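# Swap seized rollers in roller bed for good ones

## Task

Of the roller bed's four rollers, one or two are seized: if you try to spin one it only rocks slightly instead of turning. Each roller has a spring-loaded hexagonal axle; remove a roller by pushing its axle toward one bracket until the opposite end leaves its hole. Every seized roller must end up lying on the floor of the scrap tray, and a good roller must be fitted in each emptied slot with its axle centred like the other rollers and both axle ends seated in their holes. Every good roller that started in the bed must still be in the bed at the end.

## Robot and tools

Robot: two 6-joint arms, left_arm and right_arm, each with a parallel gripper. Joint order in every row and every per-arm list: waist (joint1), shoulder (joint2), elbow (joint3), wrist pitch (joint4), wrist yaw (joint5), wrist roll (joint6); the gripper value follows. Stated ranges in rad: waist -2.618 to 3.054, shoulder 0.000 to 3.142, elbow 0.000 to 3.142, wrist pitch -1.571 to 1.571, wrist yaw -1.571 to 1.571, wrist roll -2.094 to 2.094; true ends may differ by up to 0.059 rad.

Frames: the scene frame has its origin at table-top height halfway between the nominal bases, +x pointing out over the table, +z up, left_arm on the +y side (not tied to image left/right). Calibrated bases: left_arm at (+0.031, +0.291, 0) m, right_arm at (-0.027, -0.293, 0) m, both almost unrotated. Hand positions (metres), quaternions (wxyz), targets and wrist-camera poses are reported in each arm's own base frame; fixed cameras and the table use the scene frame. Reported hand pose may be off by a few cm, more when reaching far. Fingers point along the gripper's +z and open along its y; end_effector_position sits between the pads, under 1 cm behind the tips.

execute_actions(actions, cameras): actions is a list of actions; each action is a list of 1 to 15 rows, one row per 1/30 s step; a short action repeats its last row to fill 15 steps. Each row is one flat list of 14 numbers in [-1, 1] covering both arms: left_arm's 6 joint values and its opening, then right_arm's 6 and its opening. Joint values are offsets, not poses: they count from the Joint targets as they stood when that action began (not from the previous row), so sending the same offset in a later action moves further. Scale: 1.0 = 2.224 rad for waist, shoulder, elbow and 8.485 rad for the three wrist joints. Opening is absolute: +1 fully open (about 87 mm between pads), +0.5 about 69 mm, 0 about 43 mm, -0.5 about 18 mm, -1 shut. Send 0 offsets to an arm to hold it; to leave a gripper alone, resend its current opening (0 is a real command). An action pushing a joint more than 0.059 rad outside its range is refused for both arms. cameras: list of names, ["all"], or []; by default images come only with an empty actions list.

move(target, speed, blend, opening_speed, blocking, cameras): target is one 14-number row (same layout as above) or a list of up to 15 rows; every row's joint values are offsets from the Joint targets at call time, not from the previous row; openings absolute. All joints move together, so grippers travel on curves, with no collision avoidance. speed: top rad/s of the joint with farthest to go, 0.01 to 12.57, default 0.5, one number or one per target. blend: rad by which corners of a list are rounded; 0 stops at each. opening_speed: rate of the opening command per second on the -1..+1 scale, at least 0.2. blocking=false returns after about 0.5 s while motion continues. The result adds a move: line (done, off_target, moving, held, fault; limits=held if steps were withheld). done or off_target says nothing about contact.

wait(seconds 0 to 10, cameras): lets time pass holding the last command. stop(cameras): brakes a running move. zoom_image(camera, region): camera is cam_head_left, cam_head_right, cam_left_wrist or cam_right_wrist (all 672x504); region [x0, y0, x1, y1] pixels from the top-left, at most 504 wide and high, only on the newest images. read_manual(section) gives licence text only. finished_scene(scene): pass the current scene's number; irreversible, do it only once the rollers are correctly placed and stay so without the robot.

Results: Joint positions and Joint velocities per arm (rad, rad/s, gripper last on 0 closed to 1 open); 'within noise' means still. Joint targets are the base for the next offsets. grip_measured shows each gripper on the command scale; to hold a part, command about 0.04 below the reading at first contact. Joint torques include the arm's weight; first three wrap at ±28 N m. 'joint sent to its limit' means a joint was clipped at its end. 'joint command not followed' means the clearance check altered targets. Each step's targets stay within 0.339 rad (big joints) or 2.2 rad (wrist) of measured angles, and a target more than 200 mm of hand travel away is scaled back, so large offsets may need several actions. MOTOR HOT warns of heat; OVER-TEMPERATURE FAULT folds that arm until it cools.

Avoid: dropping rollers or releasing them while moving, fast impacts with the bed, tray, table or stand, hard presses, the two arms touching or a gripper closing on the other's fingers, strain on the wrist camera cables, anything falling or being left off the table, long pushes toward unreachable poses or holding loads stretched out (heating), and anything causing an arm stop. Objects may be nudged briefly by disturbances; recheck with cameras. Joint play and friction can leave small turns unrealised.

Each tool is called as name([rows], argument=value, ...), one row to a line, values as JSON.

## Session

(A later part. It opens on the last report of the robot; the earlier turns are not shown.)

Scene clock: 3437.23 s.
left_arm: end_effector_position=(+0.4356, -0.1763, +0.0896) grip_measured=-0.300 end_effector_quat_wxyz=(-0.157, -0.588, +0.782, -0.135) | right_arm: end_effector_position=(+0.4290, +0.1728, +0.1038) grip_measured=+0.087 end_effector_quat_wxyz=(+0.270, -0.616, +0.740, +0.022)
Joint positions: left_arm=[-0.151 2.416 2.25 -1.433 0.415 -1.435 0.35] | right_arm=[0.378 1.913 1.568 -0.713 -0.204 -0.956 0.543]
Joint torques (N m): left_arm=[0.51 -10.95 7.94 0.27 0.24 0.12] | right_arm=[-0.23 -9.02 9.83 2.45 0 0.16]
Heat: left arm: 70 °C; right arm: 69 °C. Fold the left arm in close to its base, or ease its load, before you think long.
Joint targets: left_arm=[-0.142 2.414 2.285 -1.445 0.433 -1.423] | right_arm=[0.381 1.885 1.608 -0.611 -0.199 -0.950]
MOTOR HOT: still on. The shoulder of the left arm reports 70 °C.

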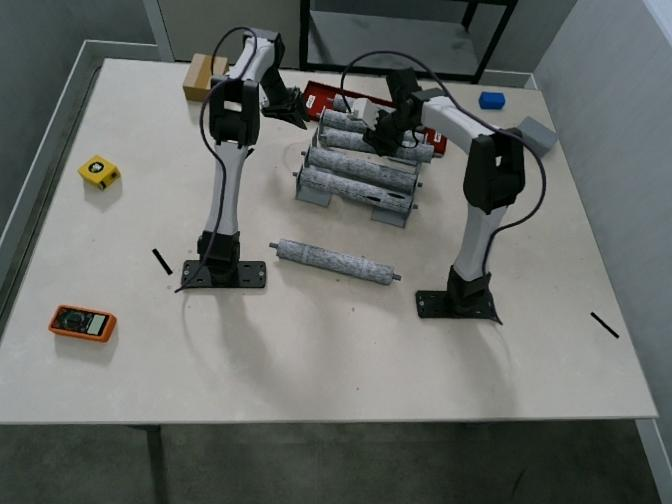

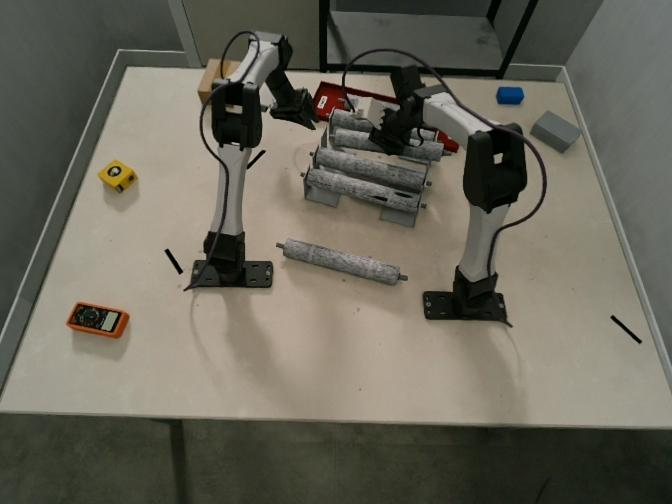

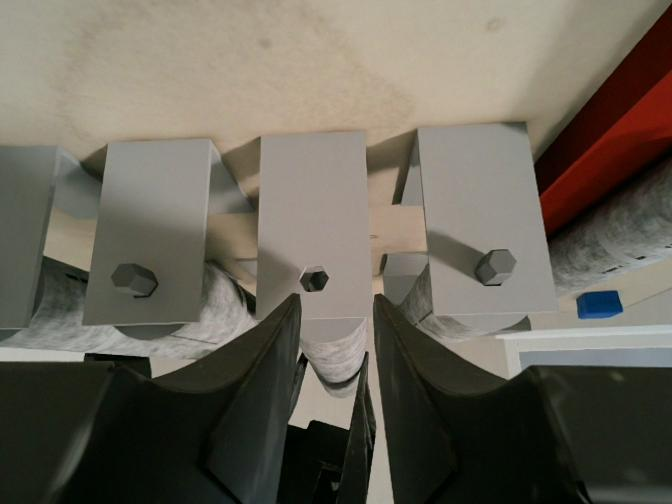

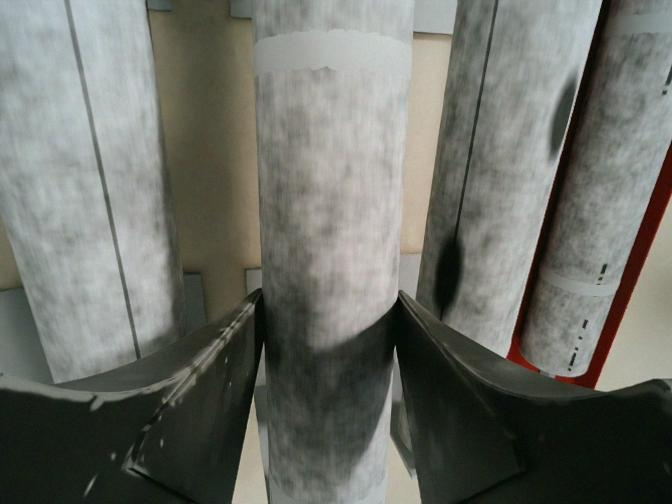

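zoom_image(camera="cam_left_wrist", region=[290, 255, 340, 305])

Scaled by 10.080.

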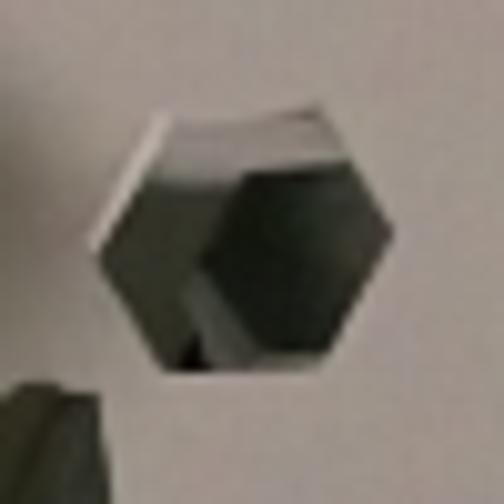

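zoom_image(camera="cam_head_left", region=[305, 110, 455, 180])

zoom_image(camera="cam_head_right", region=[315, 110, 465, 180])

Scaled by 3.360.

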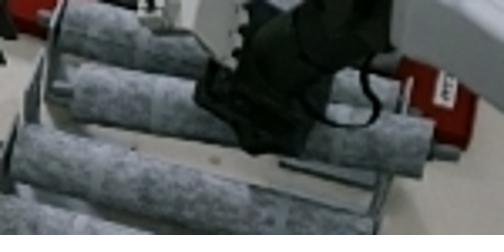

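Scaled by 3.360.

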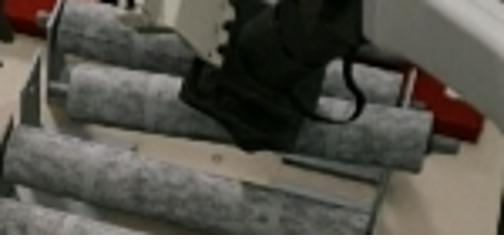

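move([
  [0,0,0,0,0,0,-0.3,0,0,0.0211,0,0,0,-0.25],
  [0,0,0,0,0,0,-0.3,0.0099,0.0099,0.0405,0,0.0011,0.0016,-0.25],
], speed=0.1, blend=0.02, cameras=["cam_left_wrist"])

zoom_image(camera="cam_left_wrist", region=[290, 255, 340, 305])

execute_actions([
  [[0,0,0,0,0,0,-0.3,0,0,-0.018,0,0,0,-0.25]],
], cameras=["cam_left_wrist"])

zoom_image(camera="cam_left_wrist", region=[290, 255, 340, 305])

Scene clock: 3535.60 s.
left_arm: end_effector_position=(+0.4356, -0.1763, +0.0896) grip_measured=-0.300 end_effector_quat_wxyz=(-0.157, -0.588, +0.782, -0.135) | right_arm: end_effector_position=(+0.4327, +0.1859, +0.1066) grip_measured=+0.087 end_effector_quat_wxyz=(+0.275, -0.619, +0.736, +0.023)
Joint positions: left_arm=[-0.151 2.416 2.25 -1.433 0.415 -1.435 0.35] | right_arm=[0.403 1.934 1.603 -0.713 -0.198 -0.942 0.543]
Joint torques (N m): left_arm=[0.51 -10.93 7.92 0.28 0.23 0.12] | right_arm=[0.31 -9.16 14.76 2.46 0.04 0.15]
Heat: left arm: 71 °C; right arm: 64 °C. Fold the left arm in close to its base, or ease its load, before you think long.
Joint targets: left_arm=[-0.142 2.414 2.285 -1.445 0.433 -1.423] | right_arm=[0.403 1.907 1.698 -0.611 -0.190 -0.937]
MOTOR HOT: still on. The shoulder of the left arm reports 71 °C.
move: off_target (right_arm); right_arm: the wrist pitch is farthest, 0.102 rad from its target
Images, in order (width x height): cam_left_wrist 672x504.

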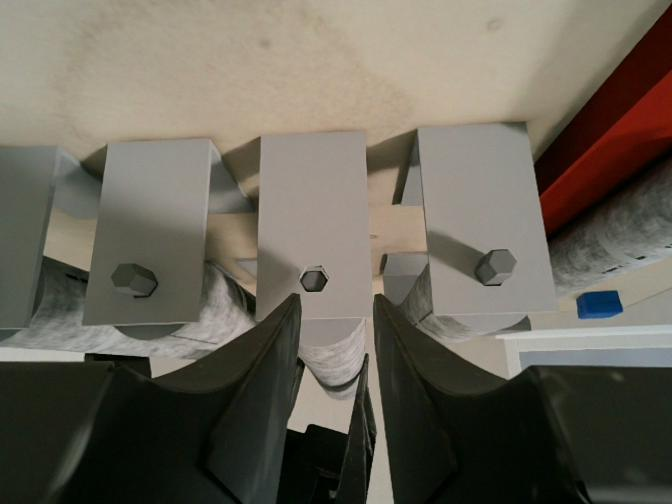

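Scaled by 10.080.

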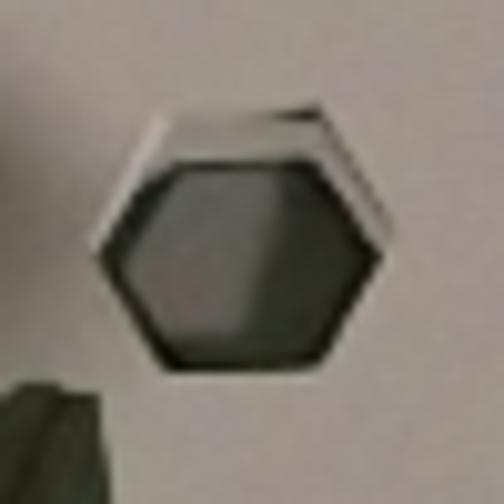

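Scene clock: 3537.07 s.
left_arm: end_effector_position=(+0.4356, -0.1763, +0.0896) grip_measured=-0.300 end_effector_quat_wxyz=(-0.157, -0.588, +0.782, -0.135) | right_arm: end_effector_position=(+0.4344, +0.1819, +0.1066) grip_measured=+0.087 end_effector_quat_wxyz=(+0.275, -0.615, +0.738, +0.022)
Joint positions: left_arm=[-0.151 2.416 2.25 -1.433 0.415 -1.435 0.35] | right_arm=[0.393 1.934 1.603 -0.713 -0.198 -0.942 0.543]
Joint torques (N m): left_arm=[0.53 -10.96 7.94 0.28 0.24 0.12] | right_arm=[0.21 -9.18 11.15 2.45 0.03 0.16]
Heat: left arm: 71 °C; right arm: 64 °C. Fold the left arm in close to its base, or ease its load, before you think long.
Joint targets: left_arm=[-0.142 2.414 2.285 -1.445 0.433 -1.423] | right_arm=[0.403 1.907 1.658 -0.611 -0.190 -0.937]
MOTOR HOT: still on. The shoulder of the left arm reports 71 °C.
Images, in order (width x height): cam_left_wrist 672x504.

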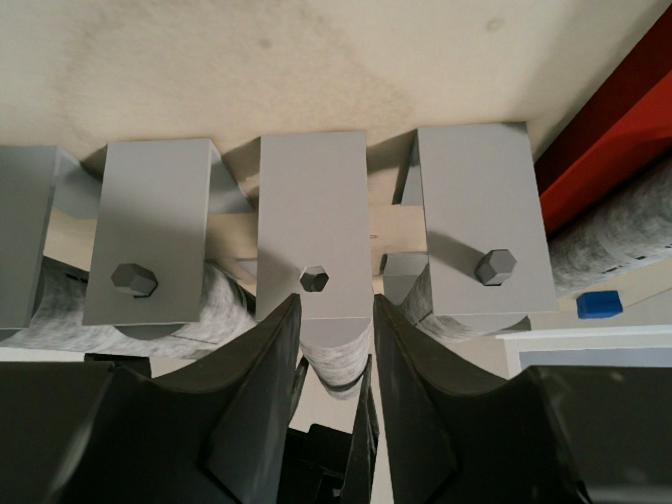

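Scaled by 10.080.

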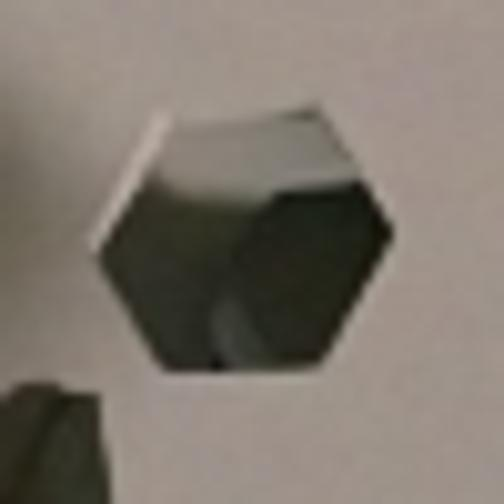

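move(target=[0,0,0,0,0,0,-0.3,0.0045,0,0,0,0,0,-0.25], speed=0.02, cameras=["cam_left_wrist"])

zoom_image(camera="cam_left_wrist", region=[290, 255, 340, 305])

Scene clock: 3567.87 s.
left_arm: end_effector_position=(+0.4356, -0.1763, +0.0896) grip_measured=-0.300 end_effector_quat_wxyz=(-0.157, -0.588, +0.782, -0.135) | right_arm: end_effector_position=(+0.4327, +0.1859, +0.1066) grip_measured=+0.087 end_effector_quat_wxyz=(+0.275, -0.619, +0.736, +0.023)
Joint positions: left_arm=[-0.151 2.416 2.25 -1.433 0.415 -1.435 0.35] | right_arm=[0.403 1.934 1.603 -0.713 -0.198 -0.942 0.543]
Joint torques (N m): left_arm=[0.53 -10.93 7.92 0.28 0.24 0.12] | right_arm=[0.35 -9.14 11.25 2.47 0.04 0.15]
Heat: left arm: 71 °C; right arm: 68 °C. Fold the left arm in close to its base, or ease its load, before you think long.
Joint targets: left_arm=[-0.142 2.414 2.285 -1.445 0.433 -1.423] | right_arm=[0.413 1.907 1.658 -0.611 -0.190 -0.937]
MOTOR HOT: still on. The shoulder of the left arm reports 71 °C.
move: off_target (right_arm); right_arm: the wrist pitch is farthest, 0.102 rad from its target
Images, in order (width x height): cam_left_wrist 672x504.

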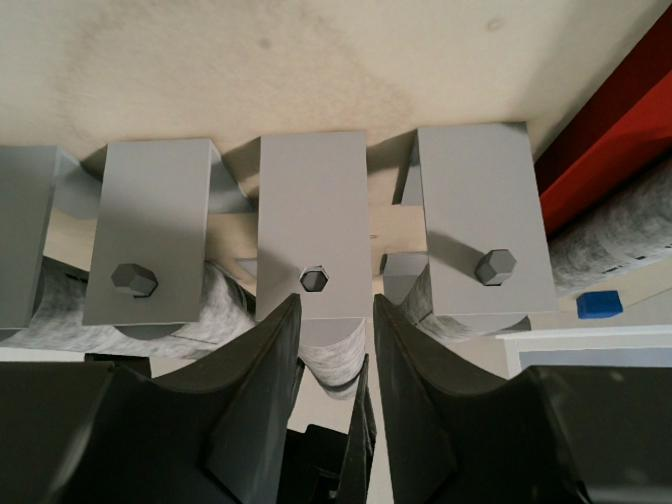

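Scaled by 10.080.

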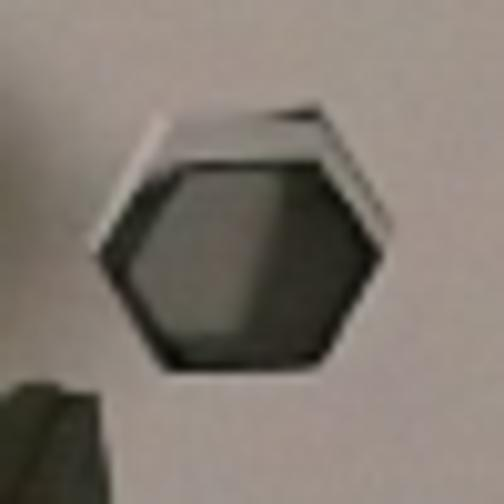

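move([
  [0,0,0,0,0,0,-0.3,0,0,0.0162,0,0,0,-0.25],
  [0,0,0,0,0,0,-0.3,0.0024,0.0034,0.0207,0,0.0003,0.00055,-0.25],
], speed=0.05, blend=0.01, cameras=["cam_left_wrist"])

zoom_image(camera="cam_left_wrist", region=[290, 255, 340, 305])

Scene clock: 3575.93 s.
left_arm: end_effector_position=(+0.4356, -0.1763, +0.0896) grip_measured=-0.300 end_effector_quat_wxyz=(-0.157, -0.588, +0.782, -0.135) | right_arm: end_effector_position=(+0.4329, +0.1879, +0.1047) grip_measured=+0.087 end_effector_quat_wxyz=(+0.273, -0.618, +0.737, +0.023)
Joint positions: left_arm=[-0.151 2.416 2.25 -1.433 0.415 -1.435 0.35] | right_arm=[0.407 1.942 1.608 -0.713 -0.195 -0.936 0.543]
Joint torques (N m): left_arm=[0.5 -10.93 7.94 0.27 0.24 0.12] | right_arm=[0.36 -9.32 14.94 2.45 0.02 0.15]
Heat: left arm: 71 °C; right arm: 68 °C. Fold the left arm in close to its base, or ease its load, before you think long.
Joint targets: left_arm=[-0.142 2.414 2.285 -1.445 0.433 -1.423] | right_arm=[0.419 1.915 1.704 -0.611 -0.187 -0.932]
MOTOR HOT: still on. The shoulder of the left arm reports 71 °C.
move: off_target (right_arm); blend cut to 0.005 rad at target 1; right_arm: the wrist pitch is farthest, 0.102 rad from its target
Images, in order (width x height): cam_left_wrist 672x504.

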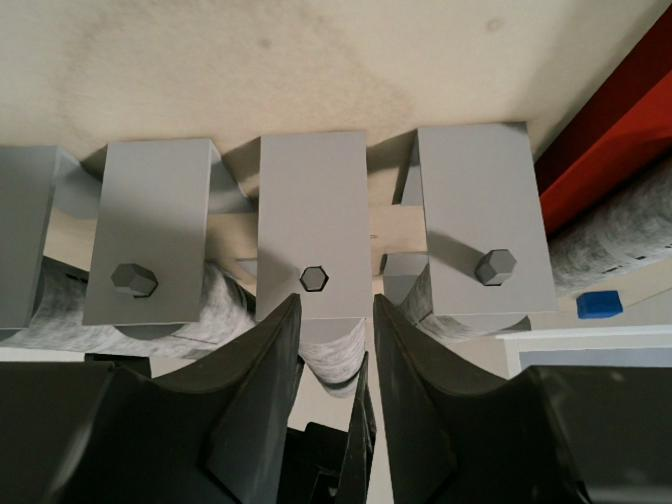

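Scaled by 10.080.

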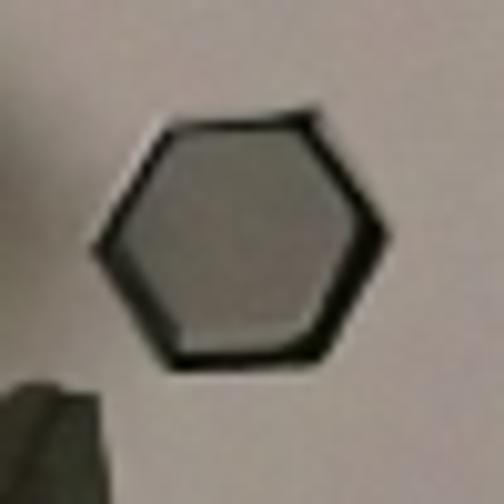

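move(target=[0,0,0,0,0,0,-0.3,0.0059,0.0079,0.0089,0,0.00076,0.0014,-0.25], speed=0.03, cameras=["cam_left_wrist"])

zoom_image(camera="cam_left_wrist", region=[290, 255, 340, 305])

Scene clock: 3583.80 s.
left_arm: end_effector_position=(+0.4356, -0.1763, +0.0896) grip_measured=-0.300 end_effector_quat_wxyz=(-0.157, -0.588, +0.782, -0.135) | right_arm: end_effector_position=(+0.4352, +0.1947, +0.1045) grip_measured=+0.087 end_effector_quat_wxyz=(+0.275, -0.617, +0.737, +0.024)
Joint positions: left_arm=[-0.151 2.416 2.25 -1.433 0.415 -1.435 0.35] | right_arm=[0.419 1.959 1.629 -0.713 -0.19 -0.924 0.543]
Joint torques (N m): left_arm=[0.53 -10.95 7.92 0.27 0.23 0.13] | right_arm=[0.39 -9.32 14.76 2.48 0.06 0.11]
Heat: left arm: 71 °C; right arm: 69 °C. Fold the left arm in close to its base, or ease its load, before you think long.
Joint targets: left_arm=[-0.142 2.414 2.285 -1.445 0.433 -1.423] | right_arm=[0.432 1.932 1.724 -0.611 -0.181 -0.920]
MOTOR HOT: still on. The shoulder of the left arm reports 71 °C.
move: off_target (right_arm); right_arm: the wrist pitch is farthest, 0.102 rad from its target
Images, in order (width x height): cam_left_wrist 672x504.

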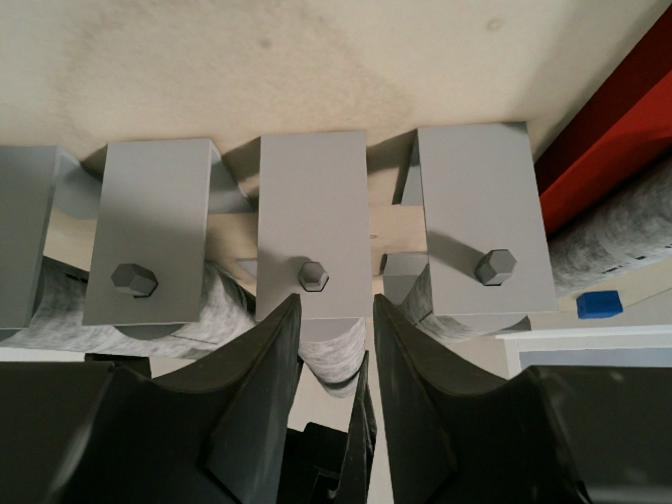

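Scaled by 10.080.

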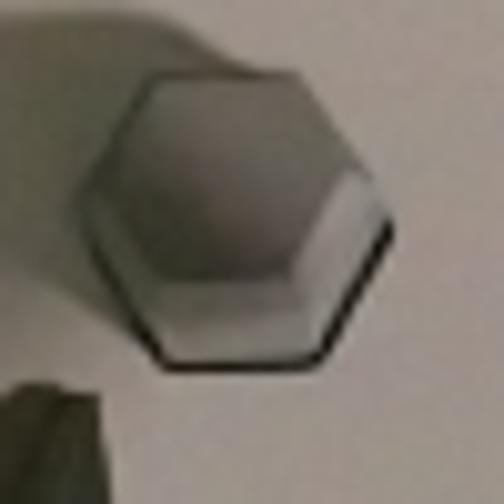

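move(target=[0,0,0,0,0,0,-0.3,0.0106,0.0140,0.0159,0,0.00134,0.00247,-0.25], speed=0.04, cameras=["cam_left_wrist"])

execute_actions([
  [[0,0,0,0,0,0,-0.3,0,0,-0.0225,0,0,0,-0.25]],
], cameras=["cam_left_wrist","cam_head_left","cam_right_wrist"])

Scene clock: 3597.10 s.
left_arm: end_effector_position=(+0.4356, -0.1763, +0.0896) grip_measured=-0.300 end_effector_quat_wxyz=(-0.157, -0.588, +0.782, -0.135) | right_arm: end_effector_position=(+0.4381, +0.2043, +0.1010) grip_measured=+0.087 end_effector_quat_wxyz=(+0.272, -0.618, +0.738, +0.023)
Joint positions: left_arm=[-0.151 2.416 2.25 -1.433 0.415 -1.435 0.35] | right_arm=[0.439 1.989 1.66 -0.714 -0.176 -0.907 0.543]
Joint torques (N m): left_arm=[0.53 -10.95 7.92 0.27 0.24 0.12] | right_arm=[0.8 -9.4 15.17 2.47 0.04 0.17]
Heat: left arm: 71 °C; right arm: 71 °C. Fold the left arm in close to its base, or ease its load, before you think long. Fold the right arm in close to its base, or ease its load, before you think long.
Joint targets: left_arm=[-0.142 2.414 2.285 -1.445 0.433 -1.423] | right_arm=[0.456 1.963 1.759 -0.611 -0.169 -0.899]
MOTOR HOT: the elbow of the right arm reports 71 °C; the controller's stop level is 85 °C. To cool a motor, set the load down, stop pushing, or move to a pose that needs little force.
MOTOR HOT: still on. The shoulder of the left arm reports 71 °C.
move: off_target (right_arm); right_arm: the wrist pitch is farthest, 0.103 rad from its target
Images, in order (width x height): cam_left_wrist 672x504.

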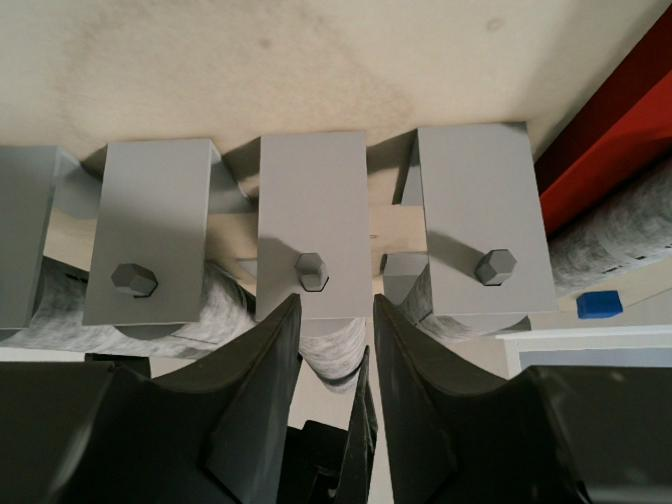

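Scene clock: 3597.90 s.
left_arm: end_effector_position=(+0.4356, -0.1763, +0.0896) grip_measured=-0.300 end_effector_quat_wxyz=(-0.157, -0.588, +0.782, -0.135) | right_arm: end_effector_position=(+0.4381, +0.2043, +0.1010) grip_measured=+0.087 end_effector_quat_wxyz=(+0.272, -0.618, +0.738, +0.023)
Joint positions: left_arm=[-0.151 2.416 2.25 -1.433 0.415 -1.435 0.35] | right_arm=[0.439 1.989 1.66 -0.714 -0.176 -0.907 0.543]
Joint torques (N m): left_arm=[0.53 -10.93 7.91 0.28 0.23 0.12] | right_arm=[0.76 -9.46 10.66 2.45 0.03 0.18]
Heat: left arm: 71 °C; right arm: 71 °C. Fold the left arm in close to its base, or ease its load, before you think long. Fold the right arm in close to its base, or ease its load, before you think long.
Joint targets: left_arm=[-0.142 2.414 2.285 -1.445 0.433 -1.423] | right_arm=[0.456 1.963 1.709 -0.611 -0.169 -0.899]
MOTOR HOT: still on. The shoulder of the left arm reports 71 °C.
MOTOR HOT: still on. The elbow of the right arm reports 71 °C.
Images, in order (width x height): cam_head_left 672x504, cam_left_wrist 672x504, cam_right_wrist 672x504.

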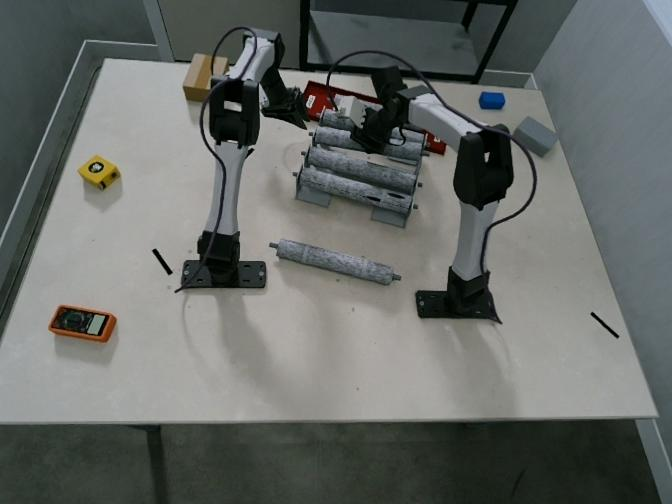

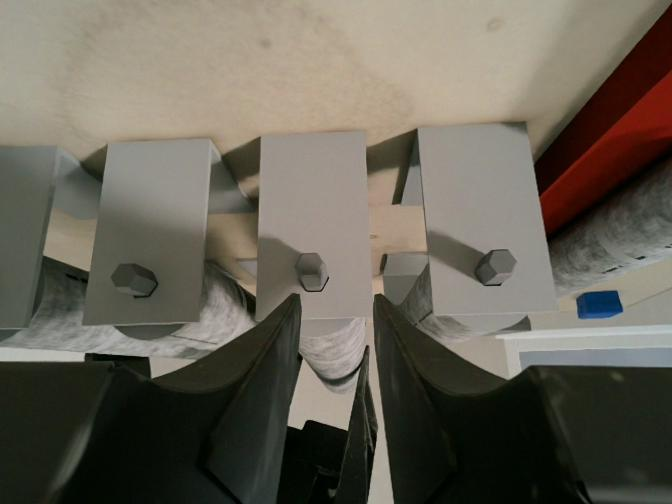

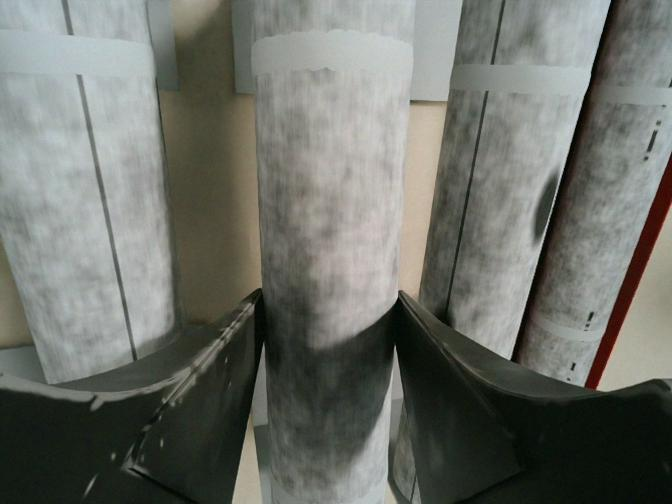

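move([
  [0,0,0,0,0,0,-0.3,0,0,0.0202,0,0,0,-0.25],
  [0,0,0,0,0,0,-0.3,0.0049,0.0047,0.0256,0,0.00046,0.00084,-0.25],
  [0,0,0,0,0,0,-0.3,0.0049,0.0047,0.0031,0,0.00046,0.00084,-0.25],
], speed=0.08, cameras=["cam_left_wrist"])

move([
  [-0.02,-0.0737,0,0,0,0,-0.3,0,0,0,0,0,0,-0.25],
  [-0.0872,-0.1187,-0.0742,0.0099,-0.0510,-0.0245,-0.3,0,0,0,0,0,0,-0.25],
], speed=0.4, blend=0.1, cameras=["all"])

Scene clock: 3630.73 s.
left_arm: end_effector_position=(+0.4356, -0.1763, +0.0896) grip_measured=-0.300 end_effector_quat_wxyz=(-0.157, -0.588, +0.782, -0.135) | right_arm: end_effector_position=(+0.4385, +0.2044, +0.0985) grip_measured=+0.087 end_effector_quat_wxyz=(+0.268, -0.616, +0.741, +0.019)
Joint positions: left_arm=[-0.151 2.416 2.25 -1.433 0.415 -1.435 0.35] | right_arm=[0.444 1.999 1.666 -0.717 -0.163 -0.899 0.543]
Joint torques (N m): left_arm=[0.51 -10.93 7.94 0.28 0.24 0.13] | right_arm=[1.14 -9.47 10.69 2.48 -0.06 0.18]
Heat: left arm: 71 °C; right arm: 72 °C. Fold the left arm in close to its base, or ease its load, before you think long. Fold the right arm in close to its base, or ease its load, before you think long.
Joint targets: left_arm=[-0.142 2.414 2.285 -1.445 0.433 -1.423] | right_arm=[0.466 1.974 1.716 -0.611 -0.166 -0.892]
MOTOR HOT: still on. The shoulder of the left arm reports 71 °C.
MOTOR HOT: still on. The elbow of the right arm reports 72 °C.
move: off_target (right_arm); right_arm: the wrist pitch is farthest, 0.106 rad from its target
Images, in order (width x height): cam_left_wrist 672x504.

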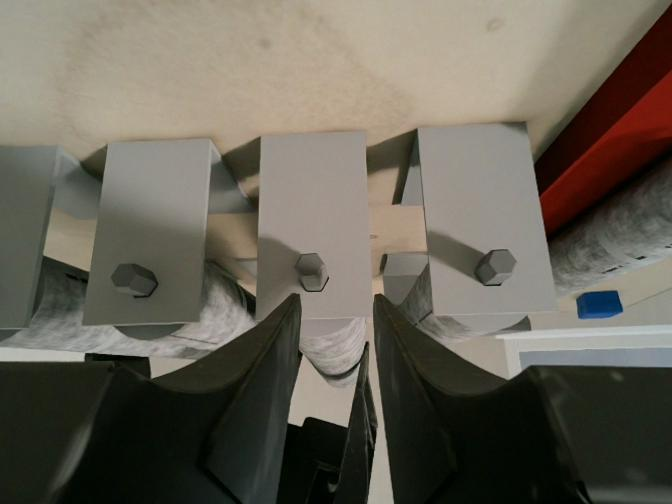

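Scene clock: 3632.97 s.
left_arm: end_effector_position=(+0.4140, -0.1925, +0.1228) grip_measured=-0.300 end_effector_quat_wxyz=(+0.025, -0.597, +0.800, -0.053) | right_arm: end_effector_position=(+0.4385, +0.2044, +0.0985) grip_measured=+0.087 end_effector_quat_wxyz=(+0.268, -0.616, +0.741, +0.019)
Joint positions: left_arm=[-0.337 2.198 2.127 -1.384 0.018 -1.619 0.35] | right_arm=[0.444 1.999 1.666 -0.717 -0.163 -0.899 0.543]
Joint torques (N m): left_arm=[-0.23 -13.37 4.19 0.99 -0.24 -0.07] | right_arm=[1.2 -9.46 10.71 2.5 -0.06 0.18]
Heat: left arm: 72 °C; right arm: 72 °C. Fold the left arm in close to its base, or ease its load, before you think long. Fold the right arm in close to its base, or ease its load, before you think long.
Joint targets: left_arm=[-0.336 2.150 2.120 -1.361 0.000 -1.631] | right_arm=[0.466 1.974 1.716 -0.611 -0.166 -0.892]
MOTOR HOT: still on. The shoulder of the left arm reports 72 °C.
MOTOR HOT: still on. The elbow of the right arm reports 72 °C.
move: off_target (left_arm, right_arm); blend cut to 0.082 rad at target 1; left_arm: the shoulder is farthest, 0.048 rad from its target; right_arm: the wrist pitch is farthest, 0.106 rad from its target

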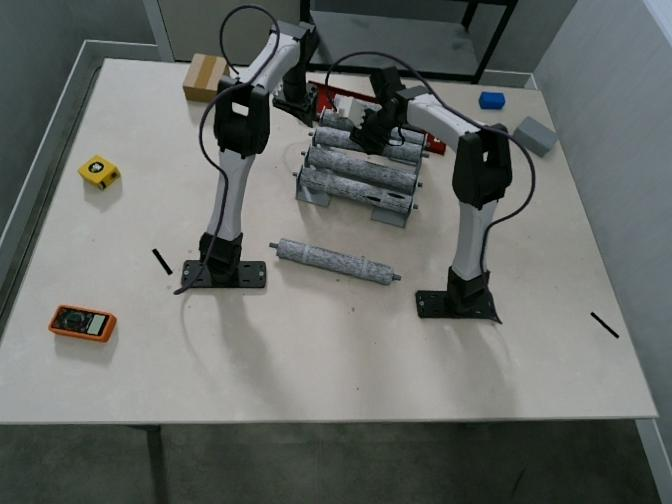

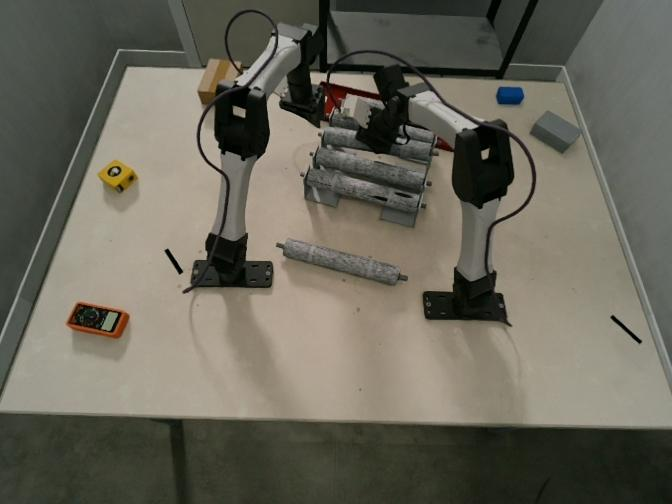

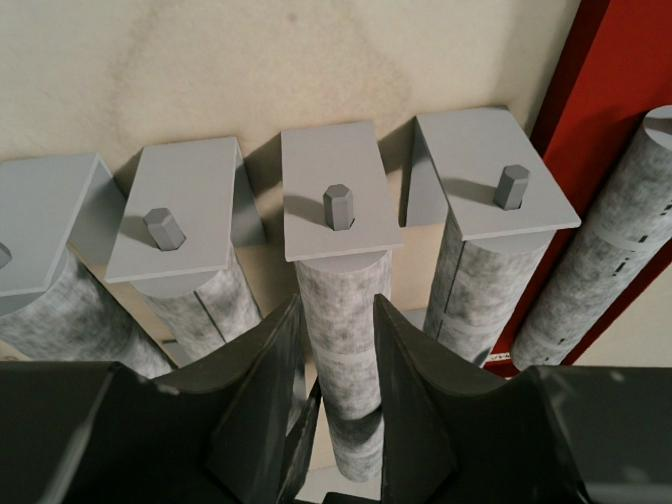

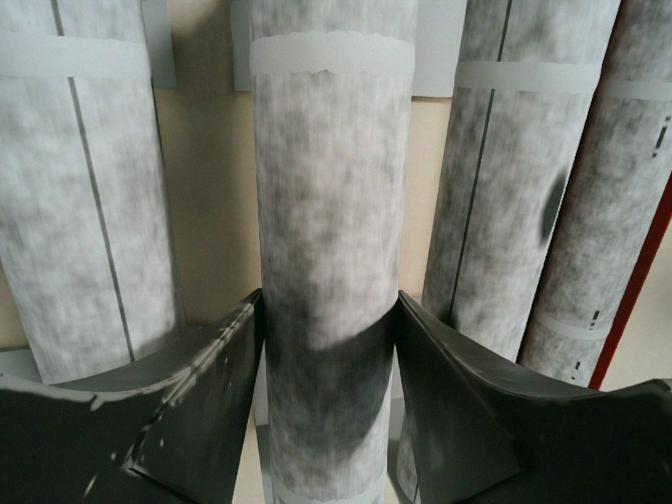

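zoom_image(camera="cam_left_wrist", region=[100, 120, 600, 360])

zoom_image(camera="cam_head_left", region=[290, 90, 440, 180])

Scaled by 1.008.

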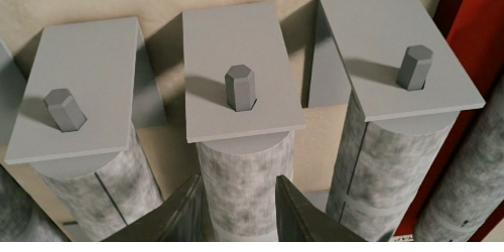

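Scaled by 3.360.

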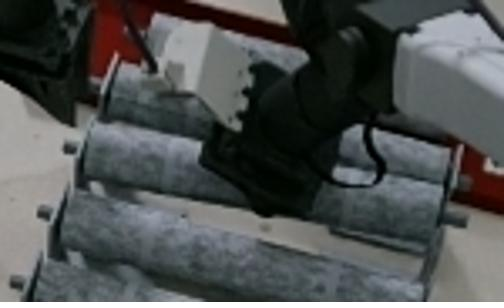

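move(target=[0.0049,0.0989,0.0661,-0.01037,-0.0025,0,-0.3,0,0,0,0,0,0,-0.25], speed=0.15, cameras=["cam_left_wrist"])

Scene clock: 3664.30 s.
left_arm: end_effector_position=(+0.4215, -0.1914, +0.0725) grip_measured=-0.300 end_effector_quat_wxyz=(-0.001, -0.600, +0.800, +0.004) | right_arm: end_effector_position=(+0.4385, +0.2044, +0.0985) grip_measured=+0.087 end_effector_quat_wxyz=(+0.268, -0.616, +0.741, +0.019)
Joint positions: left_arm=[-0.337 2.372 2.23 -1.436 -0.002 -1.625 0.35] | right_arm=[0.444 1.999 1.666 -0.717 -0.163 -0.899 0.543]
Joint torques (N m): left_arm=[0.77 -10.71 8.21 0.3 -0.24 -0.05] | right_arm=[1.14 -9.48 10.71 2.51 -0.05 0.17]
Heat: left arm: 82 °C; right arm: 71 °C. Fold the left arm in close to its base, or ease its load, before you think long. Fold the right arm in close to its base, or ease its load, before you think long.
Joint targets: left_arm=[-0.325 2.370 2.267 -1.449 -0.021 -1.631] | right_arm=[0.466 1.974 1.716 -0.611 -0.166 -0.892]
MOTOR HOT: still on. The shoulder of the left arm reports 82 °C.
MOTOR HOT: still on. The elbow of the right arm reports 71 °C.
move: off_target (left_arm, right_arm); left_arm: the elbow is farthest, 0.037 rad from its target; right_arm: the wrist pitch is farthest, 0.106 rad from its target
Images, in order (width x height): cam_left_wrist 672x504.

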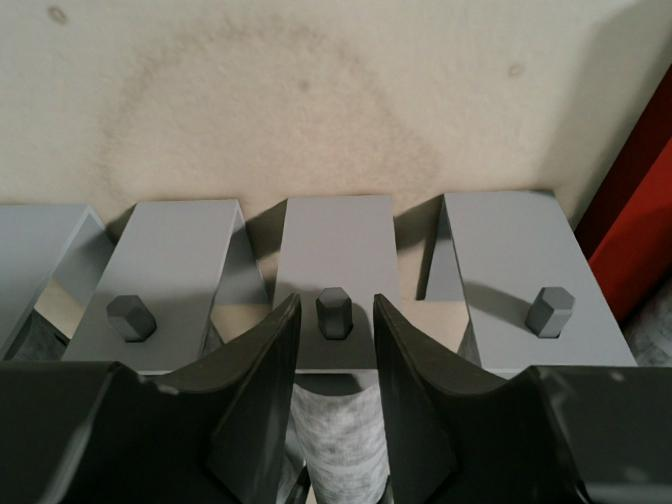

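move(target=[0,0,0,0,0,0,-0.85,0,0,0,0,0,0,-0.25], opening_speed=0.6, cameras=["cam_left_wrist"])

Scene clock: 3674.47 s.
left_arm: end_effector_position=(+0.4210, -0.1909, +0.0724) grip_measured=-0.626 end_effector_quat_wxyz=(-0.001, -0.602, +0.798, +0.005) | right_arm: end_effector_position=(+0.4385, +0.2044, +0.0985) grip_measured=+0.087 end_effector_quat_wxyz=(+0.268, -0.615, +0.741, +0.019)
Joint positions: left_arm=[-0.337 2.372 2.23 -1.439 -0.004 -1.63 0.187] | right_arm=[0.444 1.999 1.666 -0.717 -0.163 -0.898 0.543]
Joint torques (N m): left_arm=[0.75 -10.71 8.16 0.32 -0.24 -0.04] | right_arm=[1.17 -9.4 10.77 2.52 -0.06 0.16]
Heat: left arm: 80 °C; right arm: 71 °C. Fold the left arm in close to its base, or ease its load, before you think long. Fold the right arm in close to its base, or ease its load, before you think long.
Joint targets: left_arm=[-0.325 2.370 2.267 -1.449 -0.021 -1.631] | right_arm=[0.466 1.974 1.716 -0.611 -0.166 -0.892]
MOTOR HOT: still on. The shoulder of the left arm reports 80 °C.
MOTOR HOT: still on. The elbow of the right arm reports 71 °C.
move: off_target (left_arm, right_arm); left_arm: the elbow is farthest, 0.037 rad from its target; right_arm: the wrist pitch is farthest, 0.106 rad from its target
Images, in order (width x height): cam_left_wrist 672x504.

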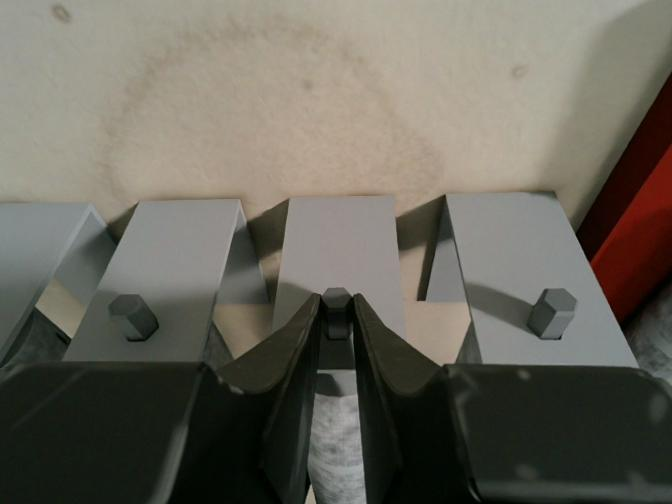

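move(target=[0.0607,0,0,0,-0.0332,0.0088,-0.85,0,0,0,0,0,0,-0.25], speed=0.15, cameras=["all"])

Scene clock: 3685.43 s.
left_arm: end_effector_position=(+0.4275, -0.1665, +0.0701) grip_measured=-0.627 end_effector_quat_wxyz=(-0.001, -0.603, +0.797, +0.011) | right_arm: end_effector_position=(+0.4379, +0.2044, +0.0982) grip_measured=+0.087 end_effector_quat_wxyz=(+0.267, -0.613, +0.743, +0.020)
Joint positions: left_arm=[-0.285 2.376 2.23 -1.444 -0.011 -1.581 0.186] | right_arm=[0.444 1.999 1.666 -0.719 -0.163 -0.892 0.543]
Joint torques (N m): left_arm=[8.14 -11.15 8.14 0.34 -2.71 0.26] | right_arm=[1.09 -9.51 10.67 2.49 -0.07 0.1]
Heat: left arm: 79 °C; right arm: 71 °C. Fold the left arm in close to its base, or ease its load, before you think long. Fold the right arm in close to its base, or ease its load, before you think long.
Joint targets: left_arm=[-0.190 2.370 2.267 -1.449 -0.303 -1.556] | right_arm=[0.466 1.974 1.716 -0.611 -0.166 -0.892]
MOTOR HOT: still on. The shoulder of the left arm reports 79 °C.
MOTOR HOT: still on. The elbow of the right arm reports 71 °C.
move: off_target (left_arm, right_arm); left_arm: the wrist yaw is farthest, 0.291 rad from its target; right_arm: the wrist pitch is farthest, 0.108 rad from its target

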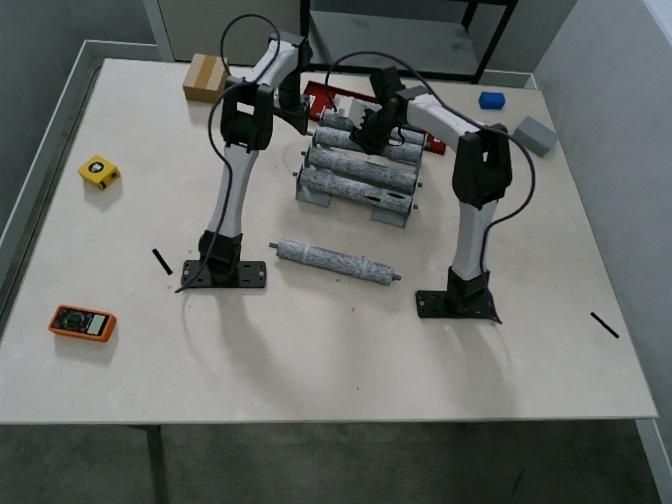

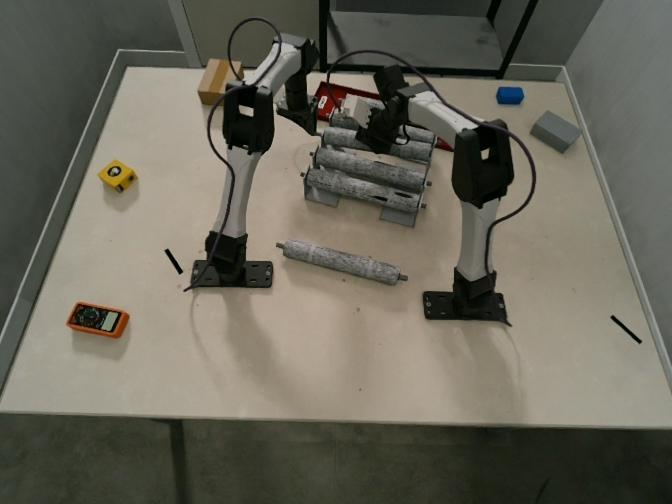

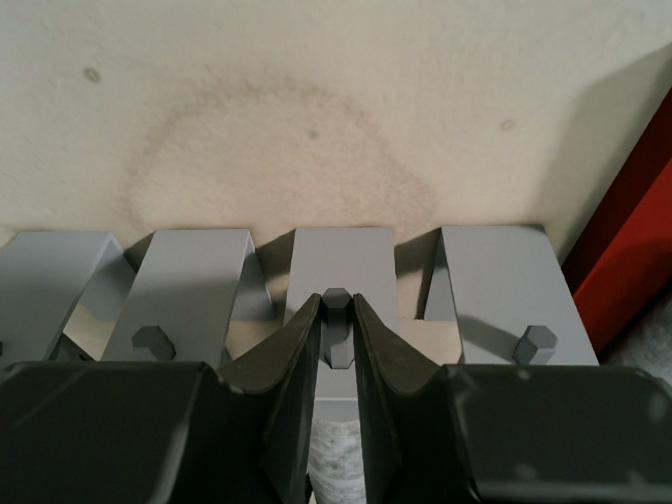

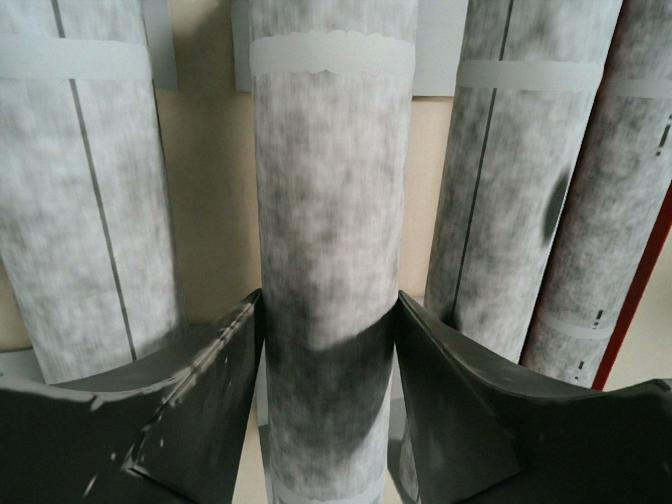

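zoom_image(camera="cam_head_left", region=[380, 110, 450, 180])

zoom_image(camera="cam_head_left", region=[290, 100, 360, 170])

Scaled by 7.200.

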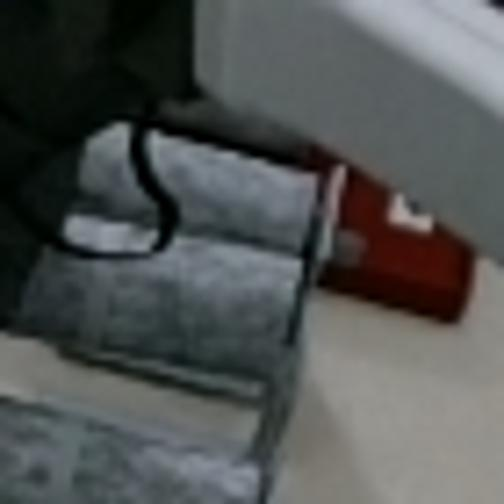

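Scaled by 7.200.

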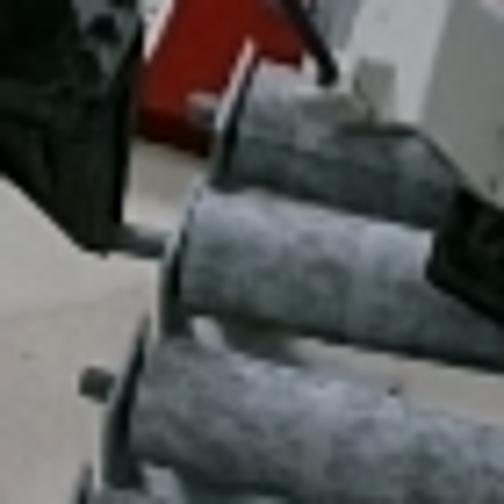

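move([
  [0,0,0,0,0,0,-0.85,-0.0139,-0.0378,-0.0072,0.00365,-0.00165,0,-0.25],
  [0,0,0,0,0,0,-0.85,-0.0324,-0.0638,-0.0953,0.0303,-0.01285,0.0019,-0.25],
  [0,0,0,0,0,0,-0.85,-0.0324,-0.0243,-0.0953,0.0303,-0.01285,0.0019,-0.25],
], speed=0.12, cameras=["all"])

Scene clock: 3772.27 s.
left_arm: end_effector_position=(+0.4279, -0.1652, +0.0728) grip_measured=-0.627 end_effector_quat_wxyz=(-0.001, -0.603, +0.798, +0.011) | right_arm: end_effector_position=(+0.4374, +0.2039, +0.0799) grip_measured=+0.087 end_effector_quat_wxyz=(+0.313, -0.599, +0.735, +0.046)
Joint positions: left_arm=[-0.282 2.376 2.241 -1.453 -0.011 -1.576 0.186] | right_arm=[0.412 1.943 1.477 -0.504 -0.247 -0.879 0.543]
Joint torques (N m): left_arm=[7.92 -11.12 7.13 0.48 -2.71 0.21] | right_arm=[-1.16 -9.07 8.61 3.12 -0.32 0.14]
Heat: left arm: 75 °C; right arm: 69 °C. Fold the left arm in close to its base, or ease its load, before you think long. Fold the right arm in close to its base, or ease its load, before you think long.
Joint targets: left_arm=[-0.190 2.370 2.267 -1.449 -0.303 -1.556] | right_arm=[0.394 1.920 1.504 -0.354 -0.275 -0.876]
MOTOR HOT: still on. The shoulder of the left arm reports 75 °C.
MOTOR HOT: still on. The elbow of the right arm reports 69 °C.
move: off_target (left_arm, right_arm); left_arm: the wrist yaw is farthest, 0.292 rad from its target; right_arm: the wrist pitch is farthest, 0.150 rad from its target

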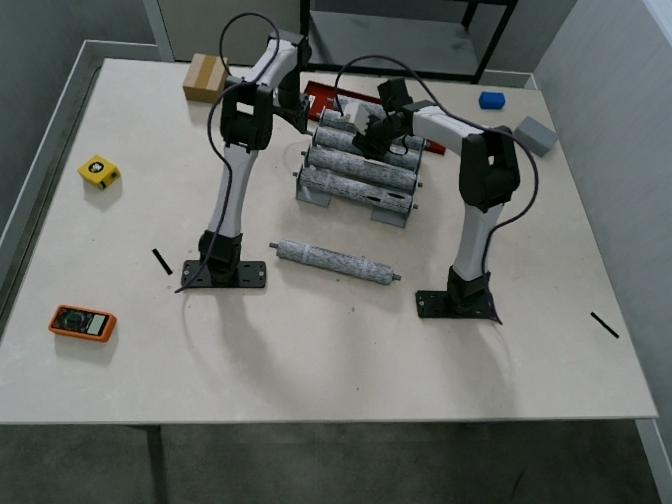

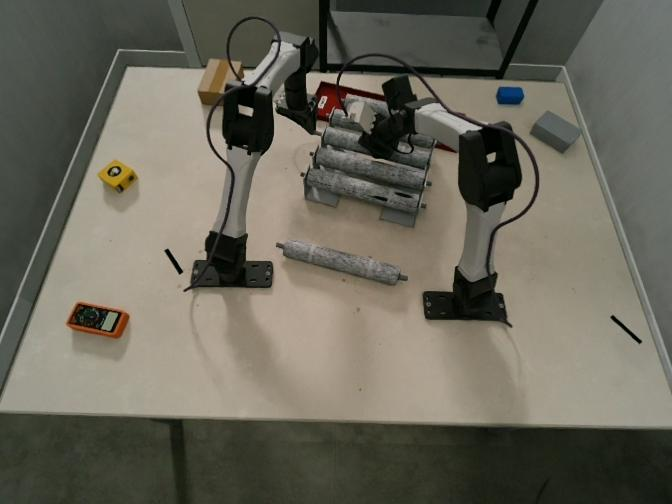

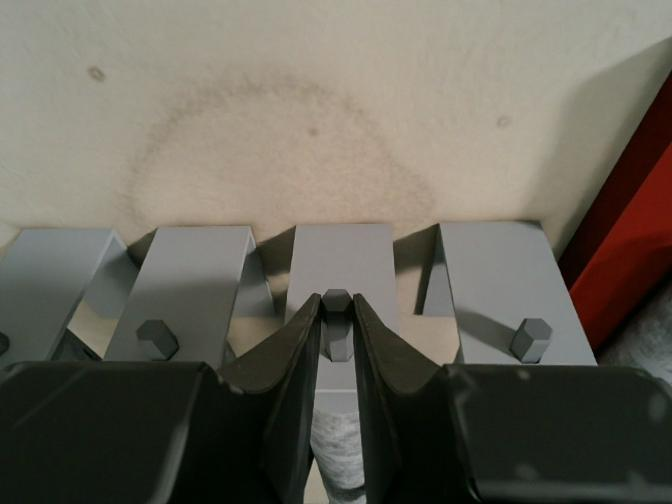

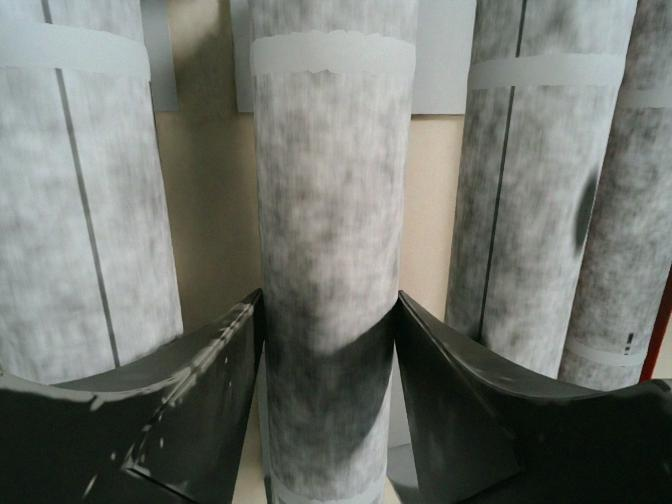

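zoom_image(camera="cam_head_left", region=[380, 110, 450, 180])

zoom_image(camera="cam_head_right", region=[320, 110, 460, 220])

Scaled by 7.200.

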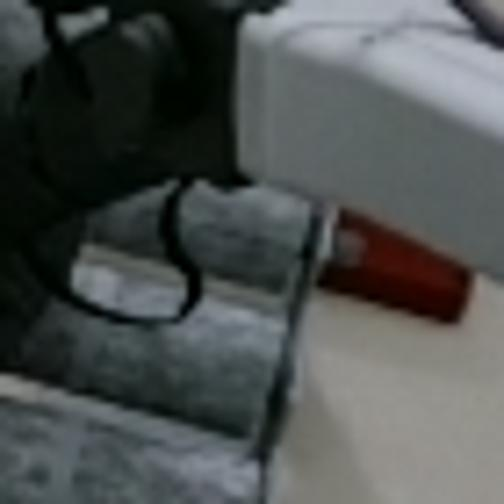

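Scaled by 3.600.

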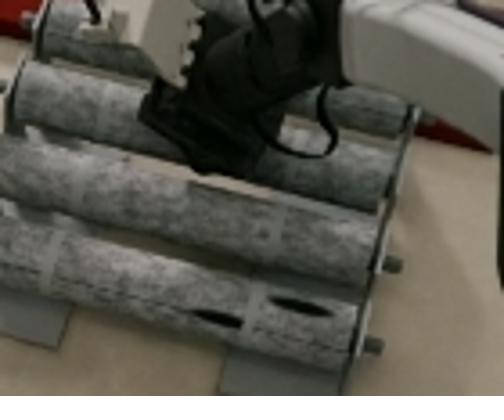

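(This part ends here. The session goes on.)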